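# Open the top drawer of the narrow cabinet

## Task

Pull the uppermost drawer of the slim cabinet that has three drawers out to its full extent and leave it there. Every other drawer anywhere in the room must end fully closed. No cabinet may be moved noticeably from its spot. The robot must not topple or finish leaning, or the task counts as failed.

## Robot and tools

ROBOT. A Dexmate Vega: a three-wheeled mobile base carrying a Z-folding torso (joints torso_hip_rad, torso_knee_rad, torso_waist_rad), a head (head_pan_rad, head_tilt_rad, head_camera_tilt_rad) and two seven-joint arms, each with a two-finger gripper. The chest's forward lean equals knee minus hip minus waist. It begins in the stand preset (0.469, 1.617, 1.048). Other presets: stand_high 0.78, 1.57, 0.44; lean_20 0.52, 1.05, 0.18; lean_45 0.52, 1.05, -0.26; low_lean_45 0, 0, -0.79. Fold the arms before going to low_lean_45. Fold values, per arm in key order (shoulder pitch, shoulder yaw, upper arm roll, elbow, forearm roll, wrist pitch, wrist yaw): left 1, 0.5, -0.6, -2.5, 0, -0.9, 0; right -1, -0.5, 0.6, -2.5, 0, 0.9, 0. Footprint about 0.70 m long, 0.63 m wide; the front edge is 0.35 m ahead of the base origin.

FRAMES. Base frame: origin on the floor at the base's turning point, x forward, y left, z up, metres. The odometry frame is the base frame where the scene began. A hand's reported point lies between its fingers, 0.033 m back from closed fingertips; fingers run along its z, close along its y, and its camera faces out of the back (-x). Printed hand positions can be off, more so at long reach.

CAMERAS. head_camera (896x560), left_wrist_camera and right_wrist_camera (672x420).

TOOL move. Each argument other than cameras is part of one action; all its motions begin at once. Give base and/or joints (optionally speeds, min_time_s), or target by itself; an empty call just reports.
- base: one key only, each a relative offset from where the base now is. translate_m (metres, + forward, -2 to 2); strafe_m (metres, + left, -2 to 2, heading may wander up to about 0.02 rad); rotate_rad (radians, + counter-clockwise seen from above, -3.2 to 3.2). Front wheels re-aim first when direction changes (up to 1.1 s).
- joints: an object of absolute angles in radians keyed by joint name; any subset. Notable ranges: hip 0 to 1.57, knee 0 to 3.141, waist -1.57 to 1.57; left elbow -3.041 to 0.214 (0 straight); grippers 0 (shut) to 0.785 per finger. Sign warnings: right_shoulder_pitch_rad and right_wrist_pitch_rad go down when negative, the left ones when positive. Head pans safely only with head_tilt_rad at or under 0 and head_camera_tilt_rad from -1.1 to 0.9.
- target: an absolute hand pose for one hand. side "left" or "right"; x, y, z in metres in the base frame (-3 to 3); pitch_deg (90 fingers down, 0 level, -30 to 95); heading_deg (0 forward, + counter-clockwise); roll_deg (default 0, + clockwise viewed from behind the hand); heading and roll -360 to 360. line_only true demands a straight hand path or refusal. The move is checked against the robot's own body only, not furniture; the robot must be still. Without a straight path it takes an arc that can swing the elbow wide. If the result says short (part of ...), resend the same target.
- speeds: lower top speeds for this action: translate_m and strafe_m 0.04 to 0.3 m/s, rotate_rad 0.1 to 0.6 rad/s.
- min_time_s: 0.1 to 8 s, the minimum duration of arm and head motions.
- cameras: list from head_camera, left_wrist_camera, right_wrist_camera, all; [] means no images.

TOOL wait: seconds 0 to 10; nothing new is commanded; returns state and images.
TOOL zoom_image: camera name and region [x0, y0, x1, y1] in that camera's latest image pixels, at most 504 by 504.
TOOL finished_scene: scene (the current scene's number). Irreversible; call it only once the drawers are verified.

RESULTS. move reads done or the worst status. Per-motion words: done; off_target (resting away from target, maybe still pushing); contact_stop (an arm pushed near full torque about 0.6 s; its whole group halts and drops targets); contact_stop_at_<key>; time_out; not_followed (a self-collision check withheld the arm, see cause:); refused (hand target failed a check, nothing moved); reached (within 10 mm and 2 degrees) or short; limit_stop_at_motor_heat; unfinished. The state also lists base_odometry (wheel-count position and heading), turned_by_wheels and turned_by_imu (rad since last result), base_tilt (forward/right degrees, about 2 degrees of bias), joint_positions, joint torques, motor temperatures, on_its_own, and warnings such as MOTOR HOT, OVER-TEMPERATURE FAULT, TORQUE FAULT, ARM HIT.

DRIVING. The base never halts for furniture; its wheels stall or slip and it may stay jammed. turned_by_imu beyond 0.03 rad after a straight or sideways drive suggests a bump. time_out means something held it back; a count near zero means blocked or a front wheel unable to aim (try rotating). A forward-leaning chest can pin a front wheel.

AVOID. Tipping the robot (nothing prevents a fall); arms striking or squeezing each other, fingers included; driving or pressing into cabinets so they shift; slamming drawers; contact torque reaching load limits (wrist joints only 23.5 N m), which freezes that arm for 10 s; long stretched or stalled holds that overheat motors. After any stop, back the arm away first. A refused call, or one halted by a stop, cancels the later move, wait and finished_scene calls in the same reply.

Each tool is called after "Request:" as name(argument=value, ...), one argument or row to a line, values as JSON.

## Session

Request:
move(
  joints={"head_camera_tilt_rad": 0.4},
  cameras=["head_camera"],
)

Request:
move(
  joints={"head_pan_rad": 1.2, "head_camera_tilt_rad": 0.4},
  cameras=["head_camera"],
)

Request:
move(
  joints={"head_pan_rad": 2.4, "head_camera_tilt_rad": 0.4},
  cameras=["head_camera"],
)

Request:
move(
  joints={"head_pan_rad": -2.4, "head_camera_tilt_rad": 0.4},
  cameras=["head_camera"],
)

Request:
move(
  joints={"head_pan_rad": -1.2, "head_camera_tilt_rad": 0.4},
  cameras=["head_camera"],
)

Scene clock: 0.93 s.
Joint torques (N m): left_arm=[5.45 -1.51 -0.8 -2.18 -0.13 -2.05 0.11] | right_arm=[-5.03 -0.28 0.49 -3.3 0.17 2.9 -0.07]
Motor temperatures (°C): left_arm=[31 31 31 26 40 35 41] | right_arm=[29 27 32 31 36 36 33]
move: done
base_odometry: x=+0.000 y=+0.000 heading=+0.000
turned_by_wheels: +0.000
turned_by_imu: +0.000
base_tilt: forward=+0.0 right=+0.7
base_status: not commanded
joint_positions: torso_hip_rad=+0.469 torso_knee_rad=+1.617 torso_waist_rad=+1.048 left_shoulder_pitch_rad=+2.199 left_shoulder_yaw_rad=+0.008 left_upper_arm_roll_rad=-0.009 left_elbow_rad=-1.083 left_forearm_roll_rad=+0.016 left_wrist_pitch_rad=-0.484 left_wrist_yaw_rad=+0.004 left_gripper_rad=+0.005 right_shoulder_pitch_rad=-2.209 right_shoulder_yaw_rad=+0.017 right_upper_arm_roll_rad=-0.013 right_elbow_rad=-1.119 right_forearm_roll_rad=-0.015 right_wrist_pitch_rad=+0.484 right_wrist_yaw_rad=-0.019 right_gripper_rad=+0.005 head_pan_rad=+0.000 head_tilt_rad=+0.000 head_camera_tilt_rad=+0.400
joint_status: all done
chest: x=-0.0111 y=+0.0000 z=+1.4155 quat_wxyz=(+0.999, +0.000, +0.050, +0.000) (m; base frame)
left_hand: x=+0.1862 y=+0.2374 z=+0.5952 quat_wxyz=(+0.407, +0.009, +0.913, +0.007) pitch_deg=+41.9 heading_deg=+0.4 roll_deg=+1.6 back=up (m; base frame)
right_hand: x=+0.1977 y=-0.2171 z=+0.6067 quat_wxyz=(+0.419, +0.002, +0.908, +0.001) pitch_deg=+40.4 heading_deg=+0.0 roll_deg=+0.2 back=up (m; base frame)
pictures: head_camera

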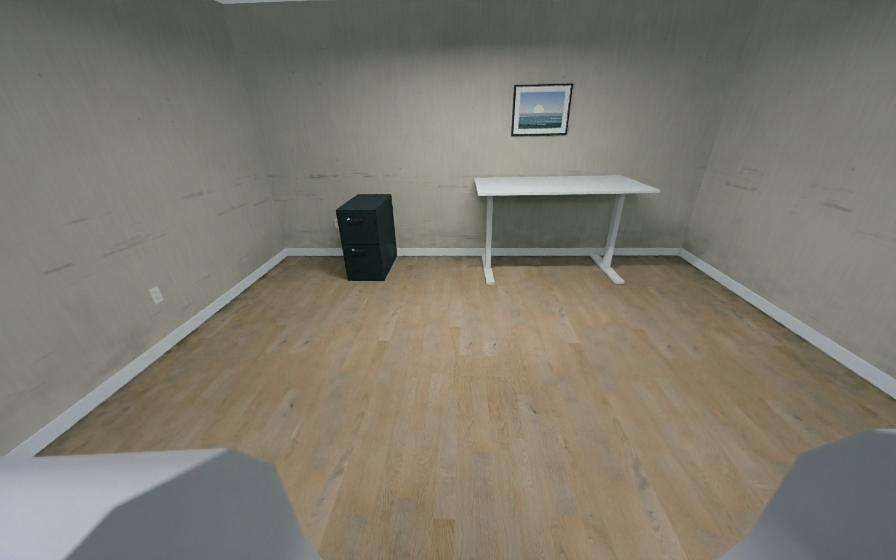

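Scene clock: 2.40 s.
Joint torques (N m): left_arm=[5.85 0.49 -1.17 -2.49 -0.1 -2.49 0.04] | right_arm=[-5.08 0 -0.03 -3.13 0.08 2.28 0.02]
Motor temperatures (°C): left_arm=[31 31 31 26 40 35 41] | right_arm=[29 27 32 31 36 36 33]
move: done
base_odometry: x=+0.000 y=+0.000 heading=+0.000
turned_by_wheels: +0.000
turned_by_imu: +0.000
base_tilt: forward=+0.1 right=+0.8
base_status: not commanded
joint_positions: torso_hip_rad=+0.469 torso_knee_rad=+1.617 torso_waist_rad=+1.048 left_shoulder_pitch_rad=+2.199 left_shoulder_yaw_rad=+0.008 left_upper_arm_roll_rad=-0.009 left_elbow_rad=-1.083 left_forearm_roll_rad=+0.016 left_wrist_pitch_rad=-0.484 left_wrist_yaw_rad=+0.004 left_gripper_rad=+0.005 right_shoulder_pitch_rad=-2.209 right_shoulder_yaw_rad=+0.017 right_upper_arm_roll_rad=-0.013 right_elbow_rad=-1.119 right_forearm_roll_rad=-0.015 right_wrist_pitch_rad=+0.484 right_wrist_yaw_rad=-0.019 right_gripper_rad=+0.005 head_pan_rad=+1.200 head_tilt_rad=+0.000 head_camera_tilt_rad=+0.400
joint_status: all done
chest: x=-0.0111 y=+0.0000 z=+1.4155 quat_wxyz=(+0.999, +0.000, +0.050, +0.000) (m; base frame)
left_hand: x=+0.1862 y=+0.2374 z=+0.5952 quat_wxyz=(+0.407, +0.009, +0.913, +0.007) pitch_deg=+41.9 heading_deg=+0.4 roll_deg=+1.6 back=up (m; base frame)
right_hand: x=+0.1977 y=-0.2171 z=+0.6067 quat_wxyz=(+0.419, +0.002, +0.908, +0.001) pitch_deg=+40.4 heading_deg=+0.0 roll_deg=+0.2 back=up (m; base frame)
pictures: head_camera

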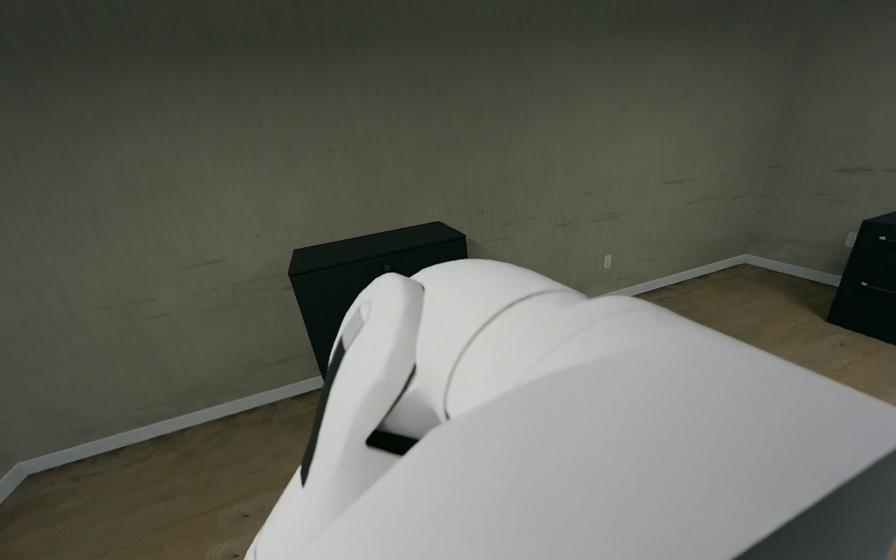

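Scene clock: 3.87 s.
Joint torques (N m): left_arm=[5.58 -0.79 -0.77 -2.99 -0.05 -2.11 -0.19] | right_arm=[-3.15 -1.52 0.1 -2.84 0.09 2.86 0]
Motor temperatures (°C): left_arm=[31 31 31 26 40 35 41] | right_arm=[29 27 32 31 36 36 33]
move: done
base_odometry: x=+0.000 y=+0.000 heading=+0.000
turned_by_wheels: +0.000
turned_by_imu: +0.000
base_tilt: forward=+0.1 right=+0.7
base_status: not commanded
joint_positions: torso_hip_rad=+0.469 torso_knee_rad=+1.617 torso_waist_rad=+1.048 left_shoulder_pitch_rad=+2.199 left_shoulder_yaw_rad=+0.008 left_upper_arm_roll_rad=-0.009 left_elbow_rad=-1.083 left_forearm_roll_rad=+0.016 left_wrist_pitch_rad=-0.484 left_wrist_yaw_rad=+0.004 left_gripper_rad=+0.005 right_shoulder_pitch_rad=-2.209 right_shoulder_yaw_rad=+0.017 right_upper_arm_roll_rad=-0.013 right_elbow_rad=-1.119 right_forearm_roll_rad=-0.015 right_wrist_pitch_rad=+0.484 right_wrist_yaw_rad=-0.019 right_gripper_rad=+0.005 head_pan_rad=+2.400 head_tilt_rad=+0.000 head_camera_tilt_rad=+0.400
joint_status: all done
chest: x=-0.0111 y=+0.0000 z=+1.4155 quat_wxyz=(+0.999, +0.000, +0.050, +0.000) (m; base frame)
left_hand: x=+0.1862 y=+0.2374 z=+0.5952 quat_wxyz=(+0.407, +0.009, +0.913, +0.007) pitch_deg=+41.9 heading_deg=+0.4 roll_deg=+1.6 back=up (m; base frame)
right_hand: x=+0.1977 y=-0.2171 z=+0.6067 quat_wxyz=(+0.419, +0.002, +0.908, +0.001) pitch_deg=+40.4 heading_deg=+0.0 roll_deg=+0.2 back=up (m; base frame)
pictures: head_camera

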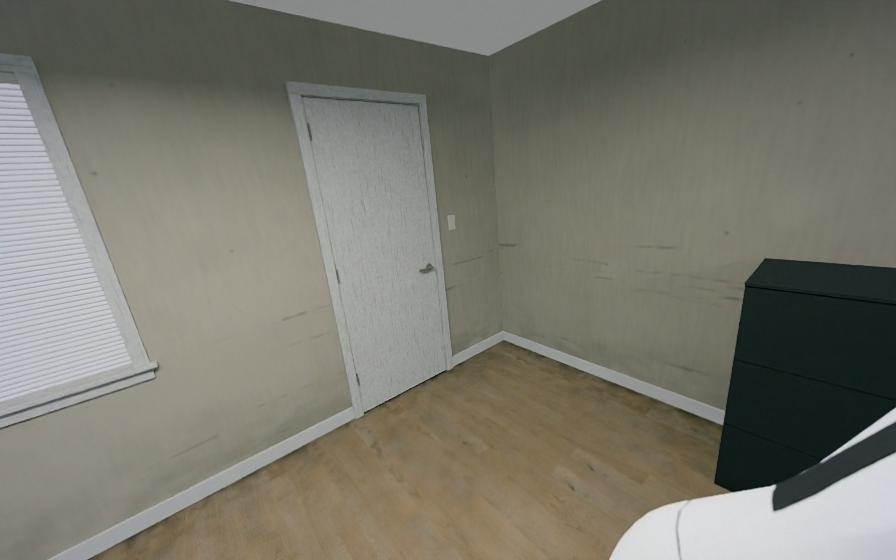

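Scene clock: 7.73 s.
Joint torques (N m): left_arm=[5.62 1.09 -0.7 -2.25 0.2 -2.12 0.12] | right_arm=[-5.11 -0.83 0.67 -2.16 0.14 2.63 -0.01]
Motor temperatures (°C): left_arm=[31 31 31 26 40 35 41] | right_arm=[29 27 32 31 36 36 33]
move: done
base_odometry: x=+0.000 y=+0.000 heading=+0.000
turned_by_wheels: +0.000
turned_by_imu: +0.000
base_tilt: forward=+0.1 right=+0.8
base_status: not commanded
joint_positions: torso_hip_rad=+0.469 torso_knee_rad=+1.617 torso_waist_rad=+1.048 left_shoulder_pitch_rad=+2.199 left_shoulder_yaw_rad=+0.008 left_upper_arm_roll_rad=-0.009 left_elbow_rad=-1.083 left_forearm_roll_rad=+0.016 left_wrist_pitch_rad=-0.484 left_wrist_yaw_rad=+0.004 left_gripper_rad=+0.005 right_shoulder_pitch_rad=-2.209 right_shoulder_yaw_rad=+0.017 right_upper_arm_roll_rad=-0.013 right_elbow_rad=-1.119 right_forearm_roll_rad=-0.015 right_wrist_pitch_rad=+0.484 right_wrist_yaw_rad=-0.019 right_gripper_rad=+0.005 head_pan_rad=-2.400 head_tilt_rad=+0.000 head_camera_tilt_rad=+0.400
joint_status: all done
chest: x=-0.0111 y=+0.0000 z=+1.4155 quat_wxyz=(+0.999, +0.000, +0.050, +0.000) (m; base frame)
left_hand: x=+0.1862 y=+0.2374 z=+0.5952 quat_wxyz=(+0.407, +0.009, +0.913, +0.007) pitch_deg=+41.9 heading_deg=+0.4 roll_deg=+1.6 back=up (m; base frame)
right_hand: x=+0.1977 y=-0.2171 z=+0.6067 quat_wxyz=(+0.419, +0.002, +0.908, +0.001) pitch_deg=+40.4 heading_deg=+0.0 roll_deg=+0.2 back=up (m; base frame)
pictures: head_camera

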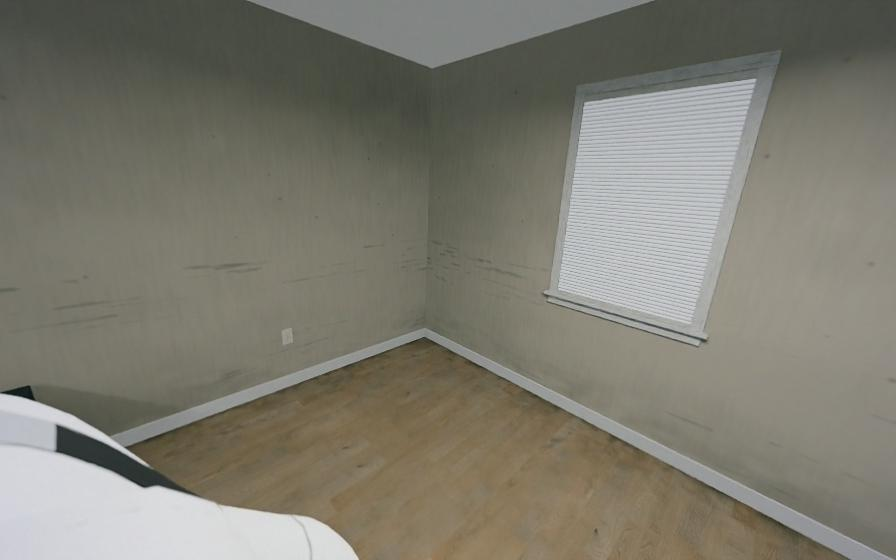

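Scene clock: 9.20 s.
Joint torques (N m): left_arm=[5.04 -0.39 -1.17 -3.71 -0.08 -1.32 -0.21] | right_arm=[-4.88 -1.5 0.11 -2.26 0.07 2.88 0.07]
Motor temperatures (°C): left_arm=[31 31 31 26 40 35 41] | right_arm=[29 27 32 31 36 36 33]
move: done
base_odometry: x=+0.000 y=+0.000 heading=+0.000
turned_by_wheels: +0.000
turned_by_imu: +0.000
base_tilt: forward=+0.1 right=+0.8
base_status: not commanded
joint_positions: torso_hip_rad=+0.469 torso_knee_rad=+1.617 torso_waist_rad=+1.048 left_shoulder_pitch_rad=+2.199 left_shoulder_yaw_rad=+0.008 left_upper_arm_roll_rad=-0.009 left_elbow_rad=-1.083 left_forearm_roll_rad=+0.016 left_wrist_pitch_rad=-0.484 left_wrist_yaw_rad=+0.004 left_gripper_rad=+0.005 right_shoulder_pitch_rad=-2.209 right_shoulder_yaw_rad=+0.017 right_upper_arm_roll_rad=-0.013 right_elbow_rad=-1.119 right_forearm_roll_rad=-0.015 right_wrist_pitch_rad=+0.484 right_wrist_yaw_rad=-0.019 right_gripper_rad=+0.005 head_pan_rad=-1.200 head_tilt_rad=+0.000 head_camera_tilt_rad=+0.400
joint_status: all done
chest: x=-0.0111 y=+0.0000 z=+1.4155 quat_wxyz=(+0.999, +0.000, +0.050, +0.000) (m; base frame)
left_hand: x=+0.1862 y=+0.2374 z=+0.5952 quat_wxyz=(+0.407, +0.009, +0.913, +0.007) pitch_deg=+41.9 heading_deg=+0.4 roll_deg=+1.6 back=up (m; base frame)
right_hand: x=+0.1977 y=-0.2171 z=+0.6067 quat_wxyz=(+0.419, +0.002, +0.908, +0.001) pitch_deg=+40.4 heading_deg=+0.0 roll_deg=+0.2 back=up (m; base frame)
pictures: head_camera

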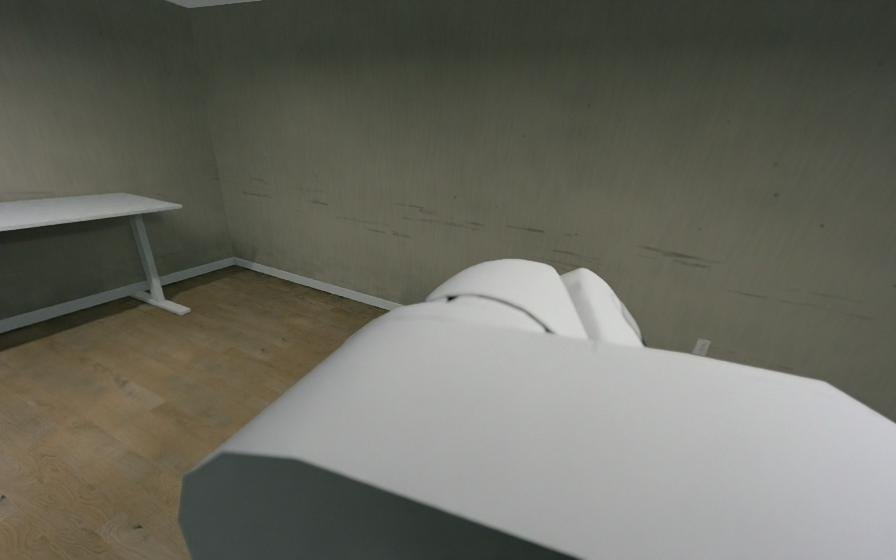

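Request:
move(
  base={"rotate_rad": -1.55},
  joints={"head_pan_rad": 0, "head_camera_tilt_rad": 0.5},
  cameras=["head_camera"],
)

Scene clock: 13.60 s.
Joint torques (N m): left_arm=[6.35 0.29 -0.78 -3.36 0.14 -1.95 -0.13] | right_arm=[-4.2 -2.35 -0.1 -1.27 0.14 1.73 -0.03]
Motor temperatures (°C): left_arm=[31 31 31 26 40 35 41] | right_arm=[29 27 32 31 36 36 33]
move: done
base_odometry: x=+0.002 y=+0.001 heading=-1.554
turned_by_wheels: -1.554
turned_by_imu: -1.546
base_tilt: forward=+0.0 right=+0.7
base_status: done
joint_positions: torso_hip_rad=+0.469 torso_knee_rad=+1.617 torso_waist_rad=+1.048 left_shoulder_pitch_rad=+2.199 left_shoulder_yaw_rad=+0.008 left_upper_arm_roll_rad=-0.009 left_elbow_rad=-1.083 left_forearm_roll_rad=+0.016 left_wrist_pitch_rad=-0.484 left_wrist_yaw_rad=+0.004 left_gripper_rad=+0.005 right_shoulder_pitch_rad=-2.209 right_shoulder_yaw_rad=+0.017 right_upper_arm_roll_rad=-0.013 right_elbow_rad=-1.119 right_forearm_roll_rad=-0.015 right_wrist_pitch_rad=+0.484 right_wrist_yaw_rad=-0.019 right_gripper_rad=+0.005 head_pan_rad=+0.000 head_tilt_rad=+0.000 head_camera_tilt_rad=+0.500
joint_status: all done
chest: x=-0.0111 y=+0.0000 z=+1.4155 quat_wxyz=(+0.999, +0.000, +0.050, +0.000) (m; base frame)
left_hand: x=+0.1862 y=+0.2374 z=+0.5952 quat_wxyz=(+0.407, +0.009, +0.913, +0.007) pitch_deg=+41.9 heading_deg=+0.4 roll_deg=+1.6 back=up (m; base frame)
right_hand: x=+0.1977 y=-0.2171 z=+0.6067 quat_wxyz=(+0.419, +0.002, +0.908, +0.001) pitch_deg=+40.4 heading_deg=+0.0 roll_deg=+0.2 back=up (m; base frame)
pictures: head_camera

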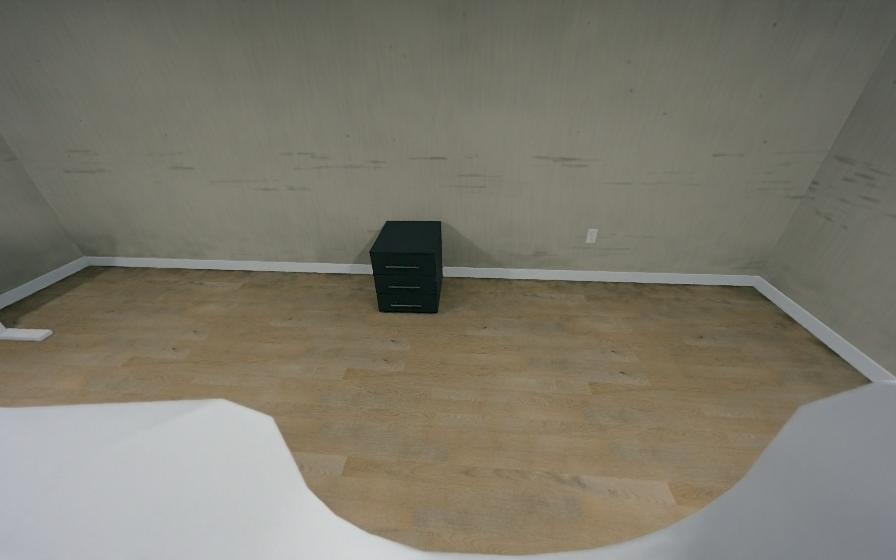

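Request:
zoom_image(
  camera="head_camera",
  region=[350, 210, 470, 330],
)

Scaled by 4.200 from the camera's 896x560 image, which has a finer 960x600 frame.

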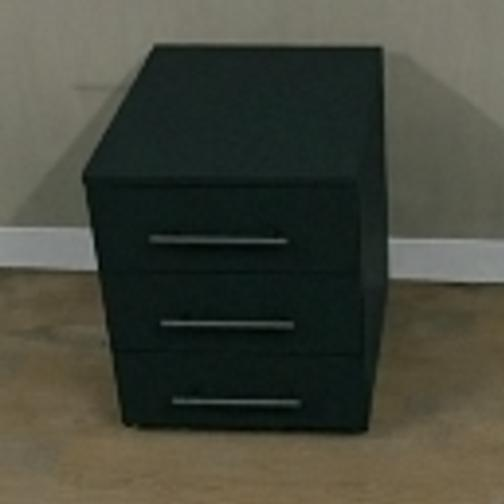

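Request:
move(
  base={"rotate_rad": -0.028},
  cameras=[],
)

Request:
move(
  base={"strafe_m": 0.09},
  cameras=[],
)

Request:
move(
  base={"translate_m": 0.70},
  joints={"torso_hip_rad": 0.52, "torso_knee_rad": 1.05, "torso_waist_rad": -0.12, "head_camera_tilt_rad": 0.1},
  cameras=["head_camera"],
)

Request:
zoom_image(
  camera="head_camera",
  region=[290, 180, 470, 360],
)

Scene clock: 15.20 s.
Joint torques (N m): left_arm=[5.58 0.16 -1.6 -2.5 -0.09 -2 0.08] | right_arm=[-5.65 0.11 -0.04 -3.34 0.25 2.31 -0.22]
Motor temperatures (°C): left_arm=[31 31 31 26 40 35 41] | right_arm=[29 27 32 31 36 36 33]
move: done
base_odometry: x=+0.002 y=+0.001 heading=-1.582
turned_by_wheels: -0.028
turned_by_imu: -0.028
base_tilt: forward=+0.0 right=+0.7
base_status: done
joint_positions: torso_hip_rad=+0.469 torso_knee_rad=+1.617 torso_waist_rad=+1.048 left_shoulder_pitch_rad=+2.199 left_shoulder_yaw_rad=+0.008 left_upper_arm_roll_rad=-0.009 left_elbow_rad=-1.083 left_forearm_roll_rad=+0.016 left_wrist_pitch_rad=-0.484 left_wrist_yaw_rad=+0.004 left_gripper_rad=+0.005 right_shoulder_pitch_rad=-2.209 right_shoulder_yaw_rad=+0.017 right_upper_arm_roll_rad=-0.013 right_elbow_rad=-1.119 right_forearm_roll_rad=-0.015 right_wrist_pitch_rad=+0.484 right_wrist_yaw_rad=-0.019 right_gripper_rad=+0.005 head_pan_rad=+0.000 head_tilt_rad=+0.000 head_camera_tilt_rad=+0.500
joint_status: not commanded
chest: x=-0.0111 y=+0.0000 z=+1.4155 quat_wxyz=(+0.999, +0.000, +0.050, +0.000) (m; base frame)
left_hand: x=+0.1862 y=+0.2374 z=+0.5952 quat_wxyz=(+0.407, +0.009, +0.913, +0.007) pitch_deg=+41.9 heading_deg=+0.4 roll_deg=+1.6 back=up (m; base frame)
right_hand: x=+0.1977 y=-0.2171 z=+0.6067 quat_wxyz=(+0.419, +0.002, +0.908, +0.001) pitch_deg=+40.4 heading_deg=+0.0 roll_deg=+0.2 back=up (m; base frame)
pictures: none
No camera images: "cameras" was empty.

Scene clock: 16.93 s.
Joint torques (N m): left_arm=[6.81 -0.94 -1 -2.87 0.03 -1.73 -0.04] | right_arm=[-4.41 -1.43 -0.26 -3.01 0.03 1.99 -0.16]
Motor temperatures (°C): left_arm=[31 31 31 26 40 35 41] | right_arm=[29 27 32 31 36 36 33]
move: done
base_odometry: x=+0.092 y=+0.000 heading=-1.580
turned_by_wheels: +0.002
turned_by_imu: +0.001
base_tilt: forward=+0.0 right=+0.7
base_status: done
joint_positions: torso_hip_rad=+0.469 torso_knee_rad=+1.617 torso_waist_rad=+1.048 left_shoulder_pitch_rad=+2.199 left_shoulder_yaw_rad=+0.008 left_upper_arm_roll_rad=-0.009 left_elbow_rad=-1.083 left_forearm_roll_rad=+0.016 left_wrist_pitch_rad=-0.484 left_wrist_yaw_rad=+0.004 left_gripper_rad=+0.005 right_shoulder_pitch_rad=-2.209 right_shoulder_yaw_rad=+0.017 right_upper_arm_roll_rad=-0.013 right_elbow_rad=-1.119 right_forearm_roll_rad=-0.015 right_wrist_pitch_rad=+0.484 right_wrist_yaw_rad=-0.019 right_gripper_rad=+0.005 head_pan_rad=+0.000 head_tilt_rad=+0.000 head_camera_tilt_rad=+0.500
joint_status: not commanded
chest: x=-0.0111 y=+0.0000 z=+1.4155 quat_wxyz=(+0.999, +0.000, +0.050, +0.000) (m; base frame)
left_hand: x=+0.1862 y=+0.2374 z=+0.5952 quat_wxyz=(+0.407, +0.009, +0.913, +0.007) pitch_deg=+41.9 heading_deg=+0.4 roll_deg=+1.6 back=up (m; base frame)
right_hand: x=+0.1977 y=-0.2171 z=+0.6067 quat_wxyz=(+0.419, +0.002, +0.908, +0.001) pitch_deg=+40.4 heading_deg=+0.0 roll_deg=+0.2 back=up (m; base frame)
pictures: none
No camera images: "cameras" was empty.

Scene clock: 22.53 s.
Joint torques (N m): left_arm=[18.16 -1.35 -0.88 1.18 -0.17 -0.82 -0.37] | right_arm=[-18.03 -1.37 0.5 1.93 0.03 0.74 -0.05]
Motor temperatures (°C): left_arm=[31 31 31 26 40 35 41] | right_arm=[30 27 32 31 36 36 33]
move: done
base_odometry: x=+0.085 y=-0.700 heading=-1.581
turned_by_wheels: -0.001
turned_by_imu: -0.003
base_tilt: forward=+0.0 right=+0.8
base_status: done
joint_positions: torso_hip_rad=+0.520 torso_knee_rad=+1.050 torso_waist_rad=-0.120 left_shoulder_pitch_rad=+2.199 left_shoulder_yaw_rad=+0.008 left_upper_arm_roll_rad=-0.009 left_elbow_rad=-1.083 left_forearm_roll_rad=+0.016 left_wrist_pitch_rad=-0.484 left_wrist_yaw_rad=+0.004 left_gripper_rad=+0.005 right_shoulder_pitch_rad=-2.209 right_shoulder_yaw_rad=+0.017 right_upper_arm_roll_rad=-0.013 right_elbow_rad=-1.119 right_forearm_roll_rad=-0.015 right_wrist_pitch_rad=+0.484 right_wrist_yaw_rad=-0.019 right_gripper_rad=+0.005 head_pan_rad=+0.000 head_tilt_rad=+0.000 head_camera_tilt_rad=+0.100
joint_status: all done
chest: x=-0.0116 y=+0.0000 z=+1.2513 quat_wxyz=(+0.948, +0.000, +0.319, +0.000) (m; base frame)
left_hand: x=-0.2720 y=+0.2374 z=+0.4488 quat_wxyz=(+0.144, +0.011, +0.990, +0.004) pitch_deg=+73.4 heading_deg=+1.2 roll_deg=+2.4 back=up (m; base frame)
right_hand: x=-0.2562 y=-0.2171 z=+0.4526 quat_wxyz=(+0.157, +0.002, +0.988, +0.001) pitch_deg=+71.9 heading_deg=+0.1 roll_deg=+0.3 back=up (m; base frame)
pictures: head_camera

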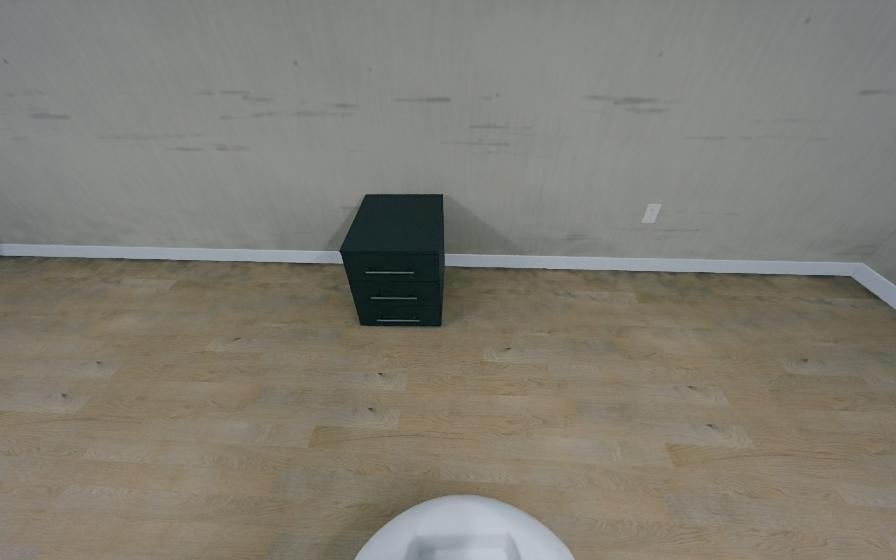

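Scaled by 2.800 from the camera's 896x560 image, which has a finer 960x600 frame.

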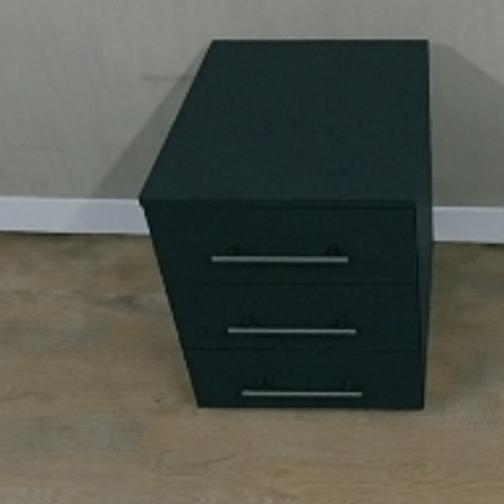

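Request:
move(
  target={"side": "left", "x": 0.45, "y": 0.28, "z": 0.72, "pitch_deg": 75, "heading_deg": 0, "roll_deg": 90},
  cameras=["head_camera"],
)

Request:
move(
  target={"side": "left", "x": 0.6, "y": 0.28, "z": 0.75, "pitch_deg": 75, "heading_deg": 0, "roll_deg": -90},
  cameras=["head_camera"],
)

Request:
move(
  joints={"torso_hip_rad": 0.52, "torso_knee_rad": 1.05, "torso_waist_rad": -0.35, "head_camera_tilt_rad": 0.0},
  cameras=["head_camera"],
)

Request:
zoom_image(
  camera="head_camera",
  region=[290, 130, 470, 310],
)

Scene clock: 33.67 s.
Joint torques (N m): left_arm=[-22.67 8.71 -9.87 -3.61 1.05 -0.21 -0.07] | right_arm=[-17.89 -1.33 -0.07 0.73 0.03 1.7 0.05]
Motor temperatures (°C): left_arm=[31 31 31 26 40 35 41] | right_arm=[30 27 32 31 36 36 33]
move: done
base_odometry: x=+0.085 y=-0.700 heading=-1.581
turned_by_wheels: +0.000
turned_by_imu: +0.000
base_tilt: forward=+0.0 right=+0.8
base_status: not commanded
joint_positions: torso_hip_rad=+0.520 torso_knee_rad=+1.050 torso_waist_rad=-0.120 left_shoulder_pitch_rad=+0.343 left_shoulder_yaw_rad=+1.242 left_upper_arm_roll_rad=+1.015 left_elbow_rad=-2.249 left_forearm_roll_rad=-2.846 left_wrist_pitch_rad=-0.940 left_wrist_yaw_rad=+1.086 left_gripper_rad=+0.005 right_shoulder_pitch_rad=-2.209 right_shoulder_yaw_rad=+0.017 right_upper_arm_roll_rad=-0.013 right_elbow_rad=-1.119 right_forearm_roll_rad=-0.015 right_wrist_pitch_rad=+0.484 right_wrist_yaw_rad=-0.019 right_gripper_rad=+0.005 head_pan_rad=+0.000 head_tilt_rad=+0.000 head_camera_tilt_rad=+0.100
joint_status: not commanded
chest: x=-0.0115 y=+0.0000 z=+1.2512 quat_wxyz=(+0.948, +0.000, +0.319, +0.000) (m; base frame)
left_hand: x=+0.4511 y=+0.2802 z=+0.7197 quat_wxyz=(+0.094, -0.701, +0.701, -0.093) pitch_deg=+74.8 heading_deg=+0.2 roll_deg=-89.8 (m; base frame)
left_hand_status: reached (checked arc [a long move; over the whole arc the hand travels 1.08 m to end 0.77 m from its start, up to 0.17 m off the straight line; left_forearm_roll_rad turns most, 2.87 rad; on the way or at its end the hand turns up to 91 deg from its attitude at the start], planned for 9.3 s): 1 mm and 0.2 deg off.
right_hand: x=-0.2563 y=-0.2171 z=+0.4526 quat_wxyz=(+0.157, +0.002, +0.988, +0.001) pitch_deg=+71.9 heading_deg=+0.1 roll_deg=+0.3 back=up (m; base frame)
pictures: head_camera

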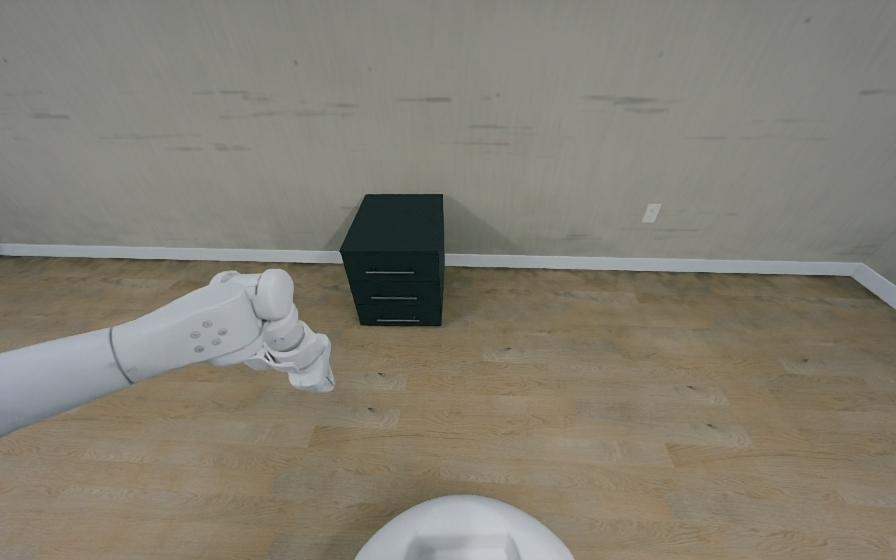

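Scene clock: 37.40 s.
Joint torques (N m): left_arm=[-32.08 -1.08 -9.81 0.08 1.32 0.56 -0.17] | right_arm=[-18.29 -1.18 0.13 1.28 0.12 1.11 -0.04]
Motor temperatures (°C): left_arm=[31 31 31 26 40 35 41] | right_arm=[30 27 32 31 36 36 33]
move: done
base_odometry: x=+0.085 y=-0.700 heading=-1.581
turned_by_wheels: +0.000
turned_by_imu: +0.000
base_tilt: forward=+0.1 right=+0.7
base_status: not commanded
joint_positions: torso_hip_rad=+0.520 torso_knee_rad=+1.050 torso_waist_rad=-0.120 left_shoulder_pitch_rad=-0.202 left_shoulder_yaw_rad=+0.949 left_upper_arm_roll_rad=+1.396 left_elbow_rad=-1.646 left_forearm_roll_rad=-3.011 left_wrist_pitch_rad=-0.686 left_wrist_yaw_rad=+1.087 left_gripper_rad=+0.005 right_shoulder_pitch_rad=-2.209 right_shoulder_yaw_rad=+0.017 right_upper_arm_roll_rad=-0.013 right_elbow_rad=-1.119 right_forearm_roll_rad=-0.015 right_wrist_pitch_rad=+0.484 right_wrist_yaw_rad=-0.019 right_gripper_rad=+0.005 head_pan_rad=+0.000 head_tilt_rad=+0.000 head_camera_tilt_rad=+0.100
joint_status: not commanded
chest: x=-0.0115 y=+0.0000 z=+1.2512 quat_wxyz=(+0.948, +0.000, +0.319, +0.000) (m; base frame)
left_hand: x=+0.5992 y=+0.2800 z=+0.7496 quat_wxyz=(+0.092, -0.701, +0.701, -0.092) pitch_deg=+75.0 heading_deg=+0.0 roll_deg=+90.0 (m; base frame)
left_hand_status: reached (straight line, planned for 2.4 s): 1 mm and 0.0 deg off.
right_hand: x=-0.2563 y=-0.2171 z=+0.4526 quat_wxyz=(+0.157, +0.002, +0.988, +0.001) pitch_deg=+71.9 heading_deg=+0.1 roll_deg=+0.3 back=up (m; base frame)
pictures: head_camera

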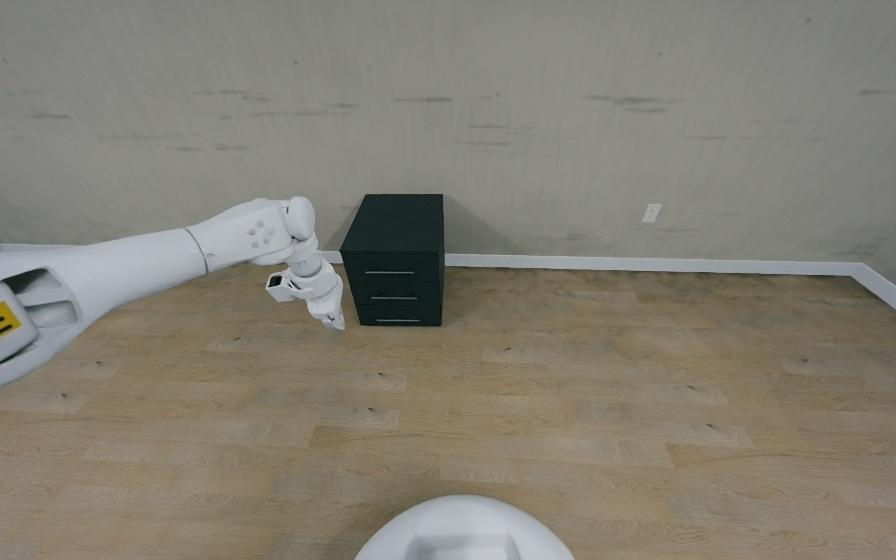

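Scene clock: 39.53 s.
Joint torques (N m): left_arm=[-27 0.59 -9.01 -1.62 1.01 0.59 0.02] | right_arm=[-21.26 -1.12 0.07 3.22 0.24 0.93 0.11]
Motor temperatures (°C): left_arm=[31 31 31 26 40 35 41] | right_arm=[30 27 32 31 36 36 33]
move: done
base_odometry: x=+0.085 y=-0.700 heading=-1.581
turned_by_wheels: +0.000
turned_by_imu: +0.000
base_tilt: forward=+0.0 right=+0.8
base_status: not commanded
joint_positions: torso_hip_rad=+0.520 torso_knee_rad=+1.050 torso_waist_rad=-0.350 left_shoulder_pitch_rad=-0.205 left_shoulder_yaw_rad=+0.947 left_upper_arm_roll_rad=+1.398 left_elbow_rad=-1.642 left_forearm_roll_rad=-3.011 left_wrist_pitch_rad=-0.684 left_wrist_yaw_rad=+1.087 left_gripper_rad=+0.005 right_shoulder_pitch_rad=-2.209 right_shoulder_yaw_rad=+0.017 right_upper_arm_roll_rad=-0.013 right_elbow_rad=-1.119 right_forearm_roll_rad=-0.015 right_wrist_pitch_rad=+0.484 right_wrist_yaw_rad=-0.019 right_gripper_rad=+0.005 head_pan_rad=+0.000 head_tilt_rad=+0.000 head_camera_tilt_rad=+0.000
joint_status: all done
chest: x=+0.0715 y=+0.0000 z=+1.1903 quat_wxyz=(+0.905, +0.000, +0.426, +0.000) (m; base frame)
left_hand: x=+0.5527 y=+0.2801 z=+0.5628 quat_wxyz=(+0.011, -0.707, +0.707, -0.011) pitch_deg=+88.2 heading_deg=+0.0 roll_deg=-90.0 (m; base frame)
right_hand: x=-0.3488 y=-0.2171 z=+0.4684 quat_wxyz=(+0.043, +0.002, +0.999, +0.000) pitch_deg=+85.1 heading_deg=+0.3 roll_deg=+0.5 (m; base frame)
pictures: head_camera

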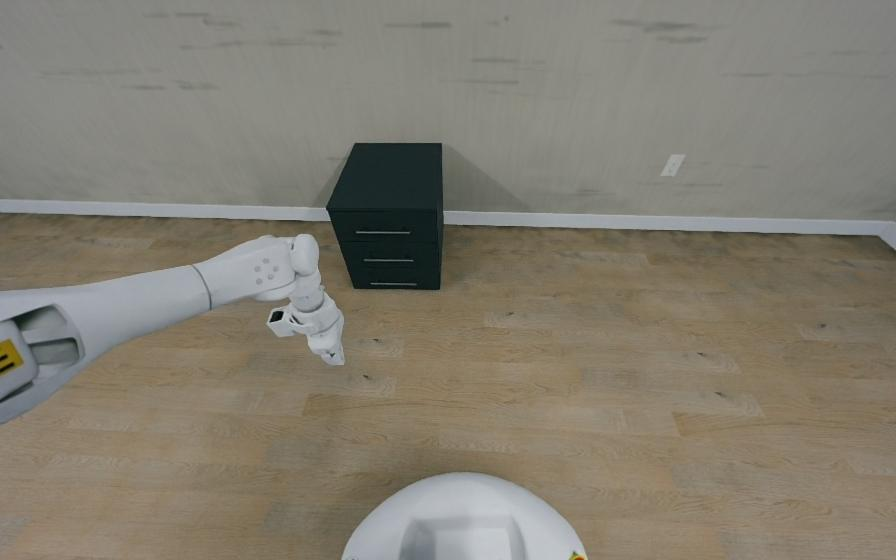

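Scaled by 2.800 from the camera's 896x560 image, which has a finer 960x600 frame.

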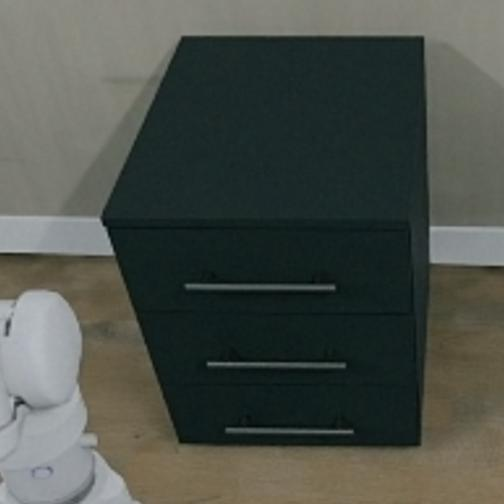

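Request:
move(
  base={"translate_m": 0.52},
  joints={"left_gripper_rad": 0.35},
  speeds={"translate_m": 0.15},
  cameras=["head_camera", "left_wrist_camera"],
)

Request:
zoom_image(
  camera="head_camera",
  region=[280, 280, 460, 400],
)

Scene clock: 44.77 s.
Joint torques (N m): left_arm=[-27.45 2.55 -9.06 -1.15 1.05 -0.41 0.05] | right_arm=[-21.98 -1.07 0.35 2.82 0.03 0.85 -0.22]
Motor temperatures (°C): left_arm=[32 31 31 26 40 35 41] | right_arm=[30 27 32 31 36 36 33]
move: done
base_odometry: x=+0.080 y=-1.220 heading=-1.582
turned_by_wheels: -0.001
turned_by_imu: -0.001
base_tilt: forward=+0.0 right=+0.8
base_status: done
joint_positions: torso_hip_rad=+0.520 torso_knee_rad=+1.050 torso_waist_rad=-0.350 left_shoulder_pitch_rad=-0.205 left_shoulder_yaw_rad=+0.947 left_upper_arm_roll_rad=+1.398 left_elbow_rad=-1.642 left_forearm_roll_rad=-3.011 left_wrist_pitch_rad=-0.684 left_wrist_yaw_rad=+1.087 left_gripper_rad=+0.350 right_shoulder_pitch_rad=-2.209 right_shoulder_yaw_rad=+0.017 right_upper_arm_roll_rad=-0.013 right_elbow_rad=-1.119 right_forearm_roll_rad=-0.015 right_wrist_pitch_rad=+0.484 right_wrist_yaw_rad=-0.019 right_gripper_rad=+0.005 head_pan_rad=+0.000 head_tilt_rad=+0.000 head_camera_tilt_rad=+0.000
joint_status: all done
chest: x=+0.0715 y=+0.0000 z=+1.1902 quat_wxyz=(+0.905, +0.000, +0.426, +0.000) (m; base frame)
left_hand: x=+0.5527 y=+0.2800 z=+0.5627 quat_wxyz=(+0.011, -0.707, +0.707, -0.011) pitch_deg=+88.2 heading_deg=+0.0 roll_deg=+90.0 (m; base frame)
right_hand: x=-0.3488 y=-0.2171 z=+0.4684 quat_wxyz=(+0.043, +0.002, +0.999, +0.000) pitch_deg=+85.1 heading_deg=+0.3 roll_deg=+0.5 (m; base frame)
pictures: head_camera, left_wrist_camera

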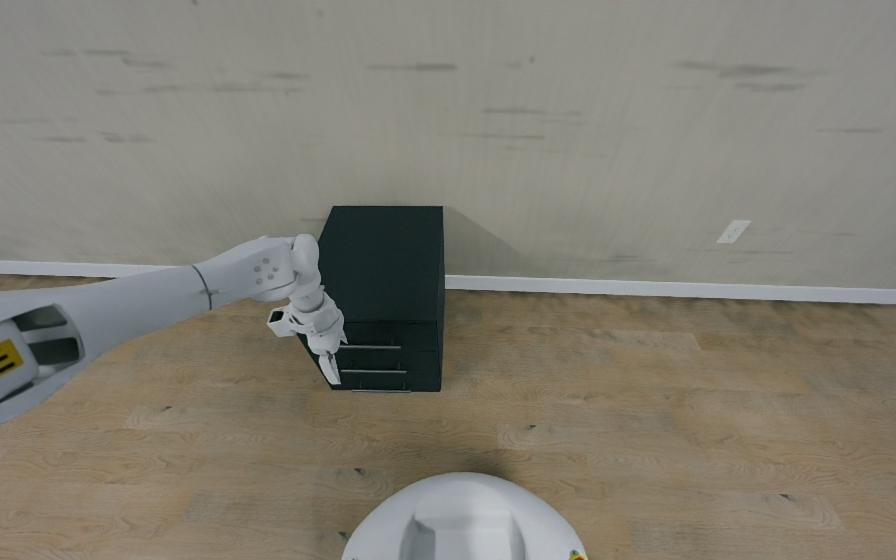

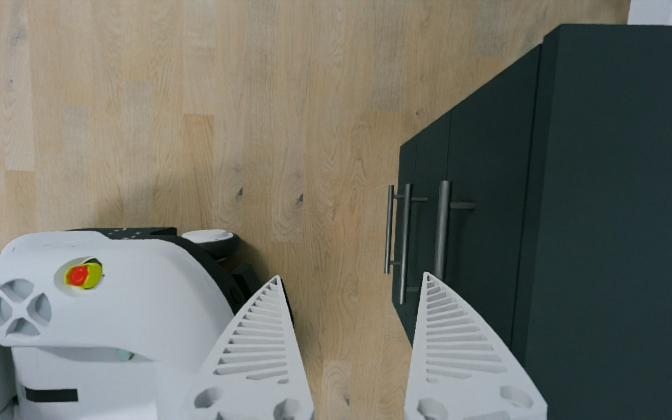

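Scaled by 2.800 from the camera's 896x560 image, which has a finer 960x600 frame.

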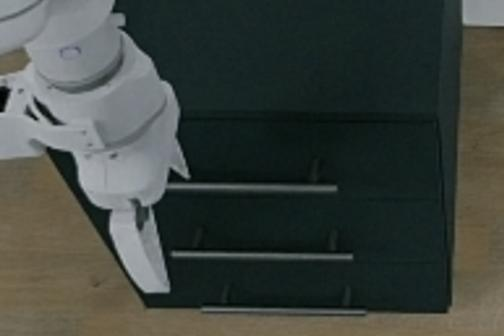

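Request:
move(
  base={"translate_m": 0.015},
  speeds={"translate_m": 0.05},
  cameras=[],
)

Request:
move(
  target={"side": "left", "x": 0.56, "y": 0.255, "z": 0.50, "pitch_deg": 45, "heading_deg": 0, "roll_deg": -90},
  cameras=["head_camera", "left_wrist_camera"],
)

Request:
zoom_image(
  camera="left_wrist_camera",
  region=[180, 120, 580, 420],
)

Scene clock: 46.23 s.
Joint torques (N m): left_arm=[-26.85 1.99 -9.87 -1.63 0.8 -0.21 0.18] | right_arm=[-21.62 -2.3 0.22 2.67 0.22 0.87 -0.04]
Motor temperatures (°C): left_arm=[32 31 31 26 40 35 41] | right_arm=[30 27 32 31 36 36 33]
move: done
base_odometry: x=+0.080 y=-1.235 heading=-1.582
turned_by_wheels: -0.001
turned_by_imu: -0.001
base_tilt: forward=+0.1 right=+0.7
base_status: done
joint_positions: torso_hip_rad=+0.520 torso_knee_rad=+1.050 torso_waist_rad=-0.350 left_shoulder_pitch_rad=-0.205 left_shoulder_yaw_rad=+0.947 left_upper_arm_roll_rad=+1.398 left_elbow_rad=-1.642 left_forearm_roll_rad=-3.011 left_wrist_pitch_rad=-0.684 left_wrist_yaw_rad=+1.087 left_gripper_rad=+0.350 right_shoulder_pitch_rad=-2.209 right_shoulder_yaw_rad=+0.017 right_upper_arm_roll_rad=-0.013 right_elbow_rad=-1.119 right_forearm_roll_rad=-0.015 right_wrist_pitch_rad=+0.484 right_wrist_yaw_rad=-0.019 right_gripper_rad=+0.005 head_pan_rad=+0.000 head_tilt_rad=+0.000 head_camera_tilt_rad=+0.000
joint_status: not commanded
chest: x=+0.0716 y=+0.0000 z=+1.1902 quat_wxyz=(+0.905, +0.000, +0.426, +0.000) (m; base frame)
left_hand: x=+0.5527 y=+0.2800 z=+0.5627 quat_wxyz=(+0.011, -0.707, +0.707, -0.011) pitch_deg=+88.2 heading_deg=+0.0 roll_deg=+90.0 (m; base frame)
right_hand: x=-0.3488 y=-0.2171 z=+0.4684 quat_wxyz=(+0.043, +0.002, +0.999, +0.000) pitch_deg=+85.1 heading_deg=+0.3 roll_deg=+0.5 (m; base frame)
pictures: none
No camera images: "cameras" was empty.

Scene clock: 51.60 s.
Joint torques (N m): left_arm=[-9.42 3.87 -12.25 -2.31 2.31 0.94 -1.41] | right_arm=[-22.14 -1.77 -0.2 3.21 0.04 0.91 -0.03]
Motor temperatures (°C): left_arm=[32 31 31 26 40 35 41] | right_arm=[30 27 32 31 36 36 33]
move: done
base_odometry: x=+0.080 y=-1.235 heading=-1.582
turned_by_wheels: +0.000
turned_by_imu: +0.000
base_tilt: forward=+0.1 right=+0.7
base_status: not commanded
joint_positions: torso_hip_rad=+0.520 torso_knee_rad=+1.050 torso_waist_rad=-0.350 left_shoulder_pitch_rad=+0.430 left_shoulder_yaw_rad=+0.996 left_upper_arm_roll_rad=+1.285 left_elbow_rad=-1.872 left_forearm_roll_rad=-2.909 left_wrist_pitch_rad=-0.844 left_wrist_yaw_rad=-0.106 left_gripper_rad=+0.350 right_shoulder_pitch_rad=-2.209 right_shoulder_yaw_rad=+0.017 right_upper_arm_roll_rad=-0.013 right_elbow_rad=-1.119 right_forearm_roll_rad=-0.015 right_wrist_pitch_rad=+0.484 right_wrist_yaw_rad=-0.019 right_gripper_rad=+0.005 head_pan_rad=+0.000 head_tilt_rad=+0.000 head_camera_tilt_rad=+0.000
joint_status: not commanded
chest: x=+0.0716 y=+0.0000 z=+1.1902 quat_wxyz=(+0.905, +0.000, +0.426, +0.000) (m; base frame)
left_hand: x=+0.5599 y=+0.2551 z=+0.4999 quat_wxyz=(+0.270, -0.654, +0.654, -0.270) pitch_deg=+45.2 heading_deg=+0.0 roll_deg=-90.0 (m; base frame)
left_hand_status: reached (straight line, planned for 4.1 s): 0 mm and 0.2 deg off.
right_hand: x=-0.3488 y=-0.2171 z=+0.4684 quat_wxyz=(+0.043, +0.002, +0.999, +0.000) pitch_deg=+85.1 heading_deg=+0.3 roll_deg=+0.5 (m; base frame)
pictures: head_camera, left_wrist_camera

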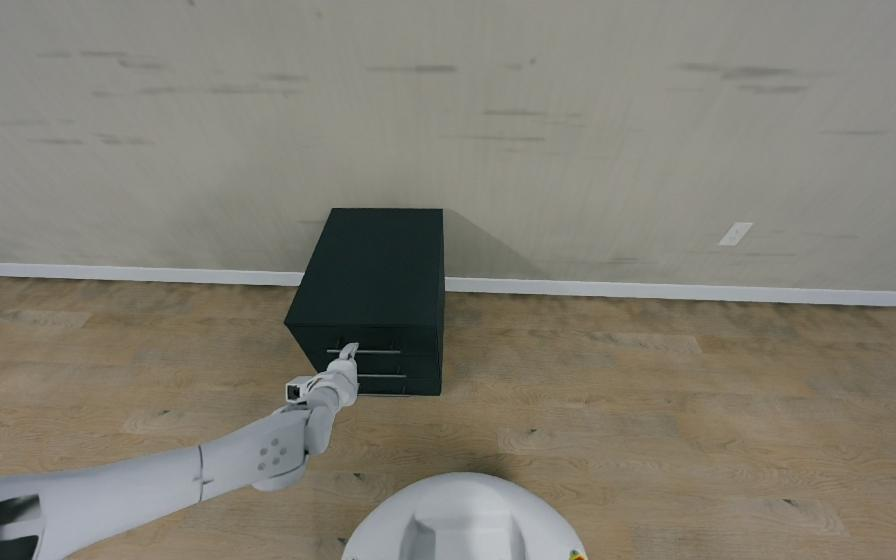

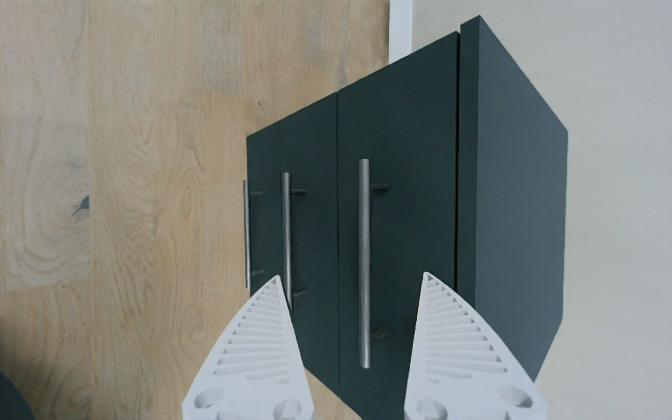

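Scaled by 1.260 from the camera's 672x420 image, which has a finer 960x600 frame.

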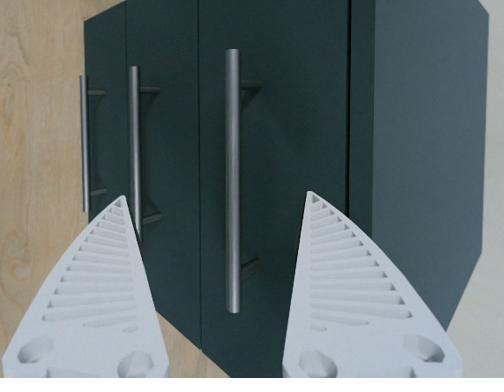

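Request:
move(
  target={"side": "left", "x": 0.6, "y": 0.24, "z": 0.478, "pitch_deg": 45, "heading_deg": 0, "roll_deg": -90, "line_only": true},
  cameras=[],
)

Request:
move(
  joints={"left_gripper_rad": 0.17},
  cameras=["head_camera", "left_wrist_camera"],
)

Request:
zoom_image(
  camera="left_wrist_camera",
  region=[180, 120, 580, 420],
)

Scene clock: 54.07 s.
Joint torques (N m): left_arm=[-21.26 1.72 -5.53 -2.34 1.88 0.48 -0.84] | right_arm=[-20.9 -1.14 0.59 3.06 0.04 0.83 -0.04]
Motor temperatures (°C): left_arm=[32 31 31 26 40 35 41] | right_arm=[30 27 32 31 36 36 33]
move: done
base_odometry: x=+0.080 y=-1.235 heading=-1.582
turned_by_wheels: +0.000
turned_by_imu: +0.000
base_tilt: forward=+0.1 right=+0.8
base_status: not commanded
joint_positions: torso_hip_rad=+0.520 torso_knee_rad=+1.050 torso_waist_rad=-0.350 left_shoulder_pitch_rad=+0.357 left_shoulder_yaw_rad=+0.857 left_upper_arm_roll_rad=+1.303 left_elbow_rad=-1.663 left_forearm_roll_rad=-2.898 left_wrist_pitch_rad=-0.773 left_wrist_yaw_rad=-0.075 left_gripper_rad=+0.350 right_shoulder_pitch_rad=-2.209 right_shoulder_yaw_rad=+0.017 right_upper_arm_roll_rad=-0.013 right_elbow_rad=-1.119 right_forearm_roll_rad=-0.015 right_wrist_pitch_rad=+0.484 right_wrist_yaw_rad=-0.019 right_gripper_rad=+0.005 head_pan_rad=+0.000 head_tilt_rad=+0.000 head_camera_tilt_rad=+0.000
joint_status: not commanded
chest: x=+0.0716 y=+0.0000 z=+1.1902 quat_wxyz=(+0.905, +0.000, +0.426, +0.000) (m; base frame)
left_hand: x=+0.5992 y=+0.2404 z=+0.4783 quat_wxyz=(+0.271, -0.653, +0.653, -0.270) pitch_deg=+45.0 heading_deg=+0.0 roll_deg=-90.0 (m; base frame)
left_hand_status: reached (straight line, planned for 1.0 s): 1 mm and 0.0 deg off.
right_hand: x=-0.3488 y=-0.2171 z=+0.4684 quat_wxyz=(+0.043, +0.002, +0.999, +0.000) pitch_deg=+85.1 heading_deg=+0.3 roll_deg=+0.5 (m; base frame)
pictures: none
No camera images: "cameras" was empty.

Scene clock: 54.73 s.
Joint torques (N m): left_arm=[-21.51 1.23 -5.29 -3.04 1.94 -0.1 -0.57] | right_arm=[-20.71 -0.5 -0.07 3.62 0.01 -0.02 0.09]
Motor temperatures (°C): left_arm=[32 31 31 26 40 35 41] | right_arm=[30 27 32 31 36 36 33]
move: done
base_odometry: x=+0.080 y=-1.235 heading=-1.582
turned_by_wheels: +0.000
turned_by_imu: +0.000
base_tilt: forward=+0.1 right=+0.7
base_status: not commanded
joint_positions: torso_hip_rad=+0.520 torso_knee_rad=+1.050 torso_waist_rad=-0.350 left_shoulder_pitch_rad=+0.356 left_shoulder_yaw_rad=+0.855 left_upper_arm_roll_rad=+1.303 left_elbow_rad=-1.660 left_forearm_roll_rad=-2.897 left_wrist_pitch_rad=-0.772 left_wrist_yaw_rad=-0.074 left_gripper_rad=+0.170 right_shoulder_pitch_rad=-2.209 right_shoulder_yaw_rad=+0.017 right_upper_arm_roll_rad=-0.013 right_elbow_rad=-1.119 right_forearm_roll_rad=-0.015 right_wrist_pitch_rad=+0.484 right_wrist_yaw_rad=-0.019 right_gripper_rad=+0.005 head_pan_rad=+0.000 head_tilt_rad=+0.000 head_camera_tilt_rad=+0.000
joint_status: all done
chest: x=+0.0716 y=+0.0000 z=+1.1902 quat_wxyz=(+0.905, +0.000, +0.426, +0.000) (m; base frame)
left_hand: x=+0.5997 y=+0.2402 z=+0.4780 quat_wxyz=(+0.271, -0.653, +0.653, -0.270) pitch_deg=+45.0 heading_deg=+0.0 roll_deg=-90.0 (m; base frame)
right_hand: x=-0.3488 y=-0.2171 z=+0.4684 quat_wxyz=(+0.043, +0.002, +0.999, +0.000) pitch_deg=+85.1 heading_deg=+0.3 roll_deg=+0.5 (m; base frame)
pictures: head_camera, left_wrist_camera

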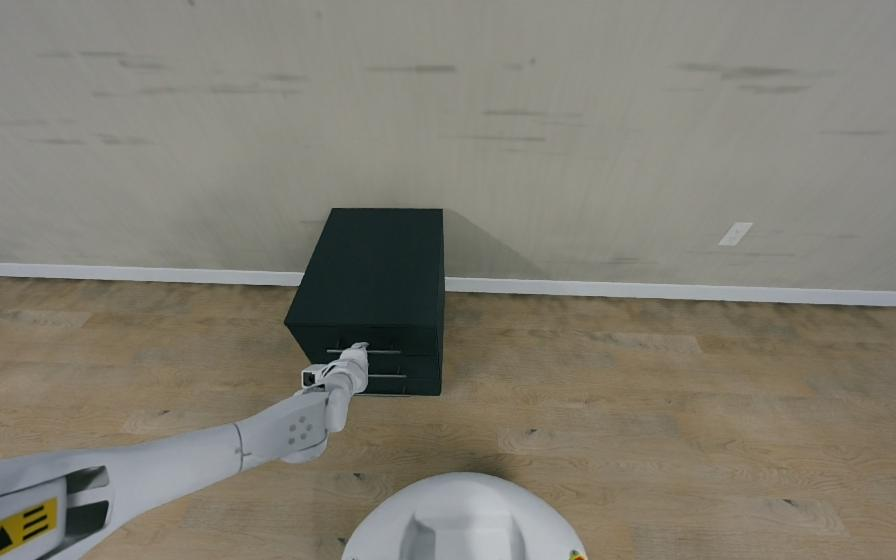

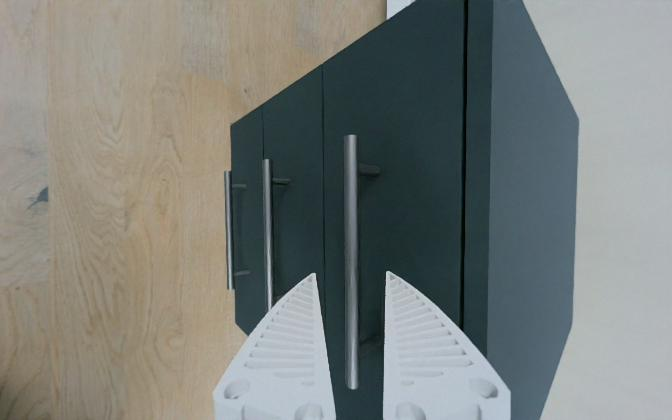

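Scaled by 1.260 from the camera's 672x420 image, which has a finer 960x600 frame.

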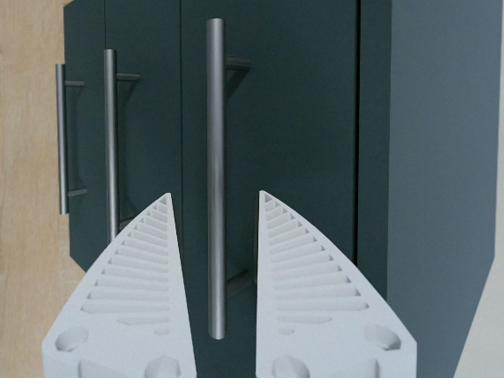

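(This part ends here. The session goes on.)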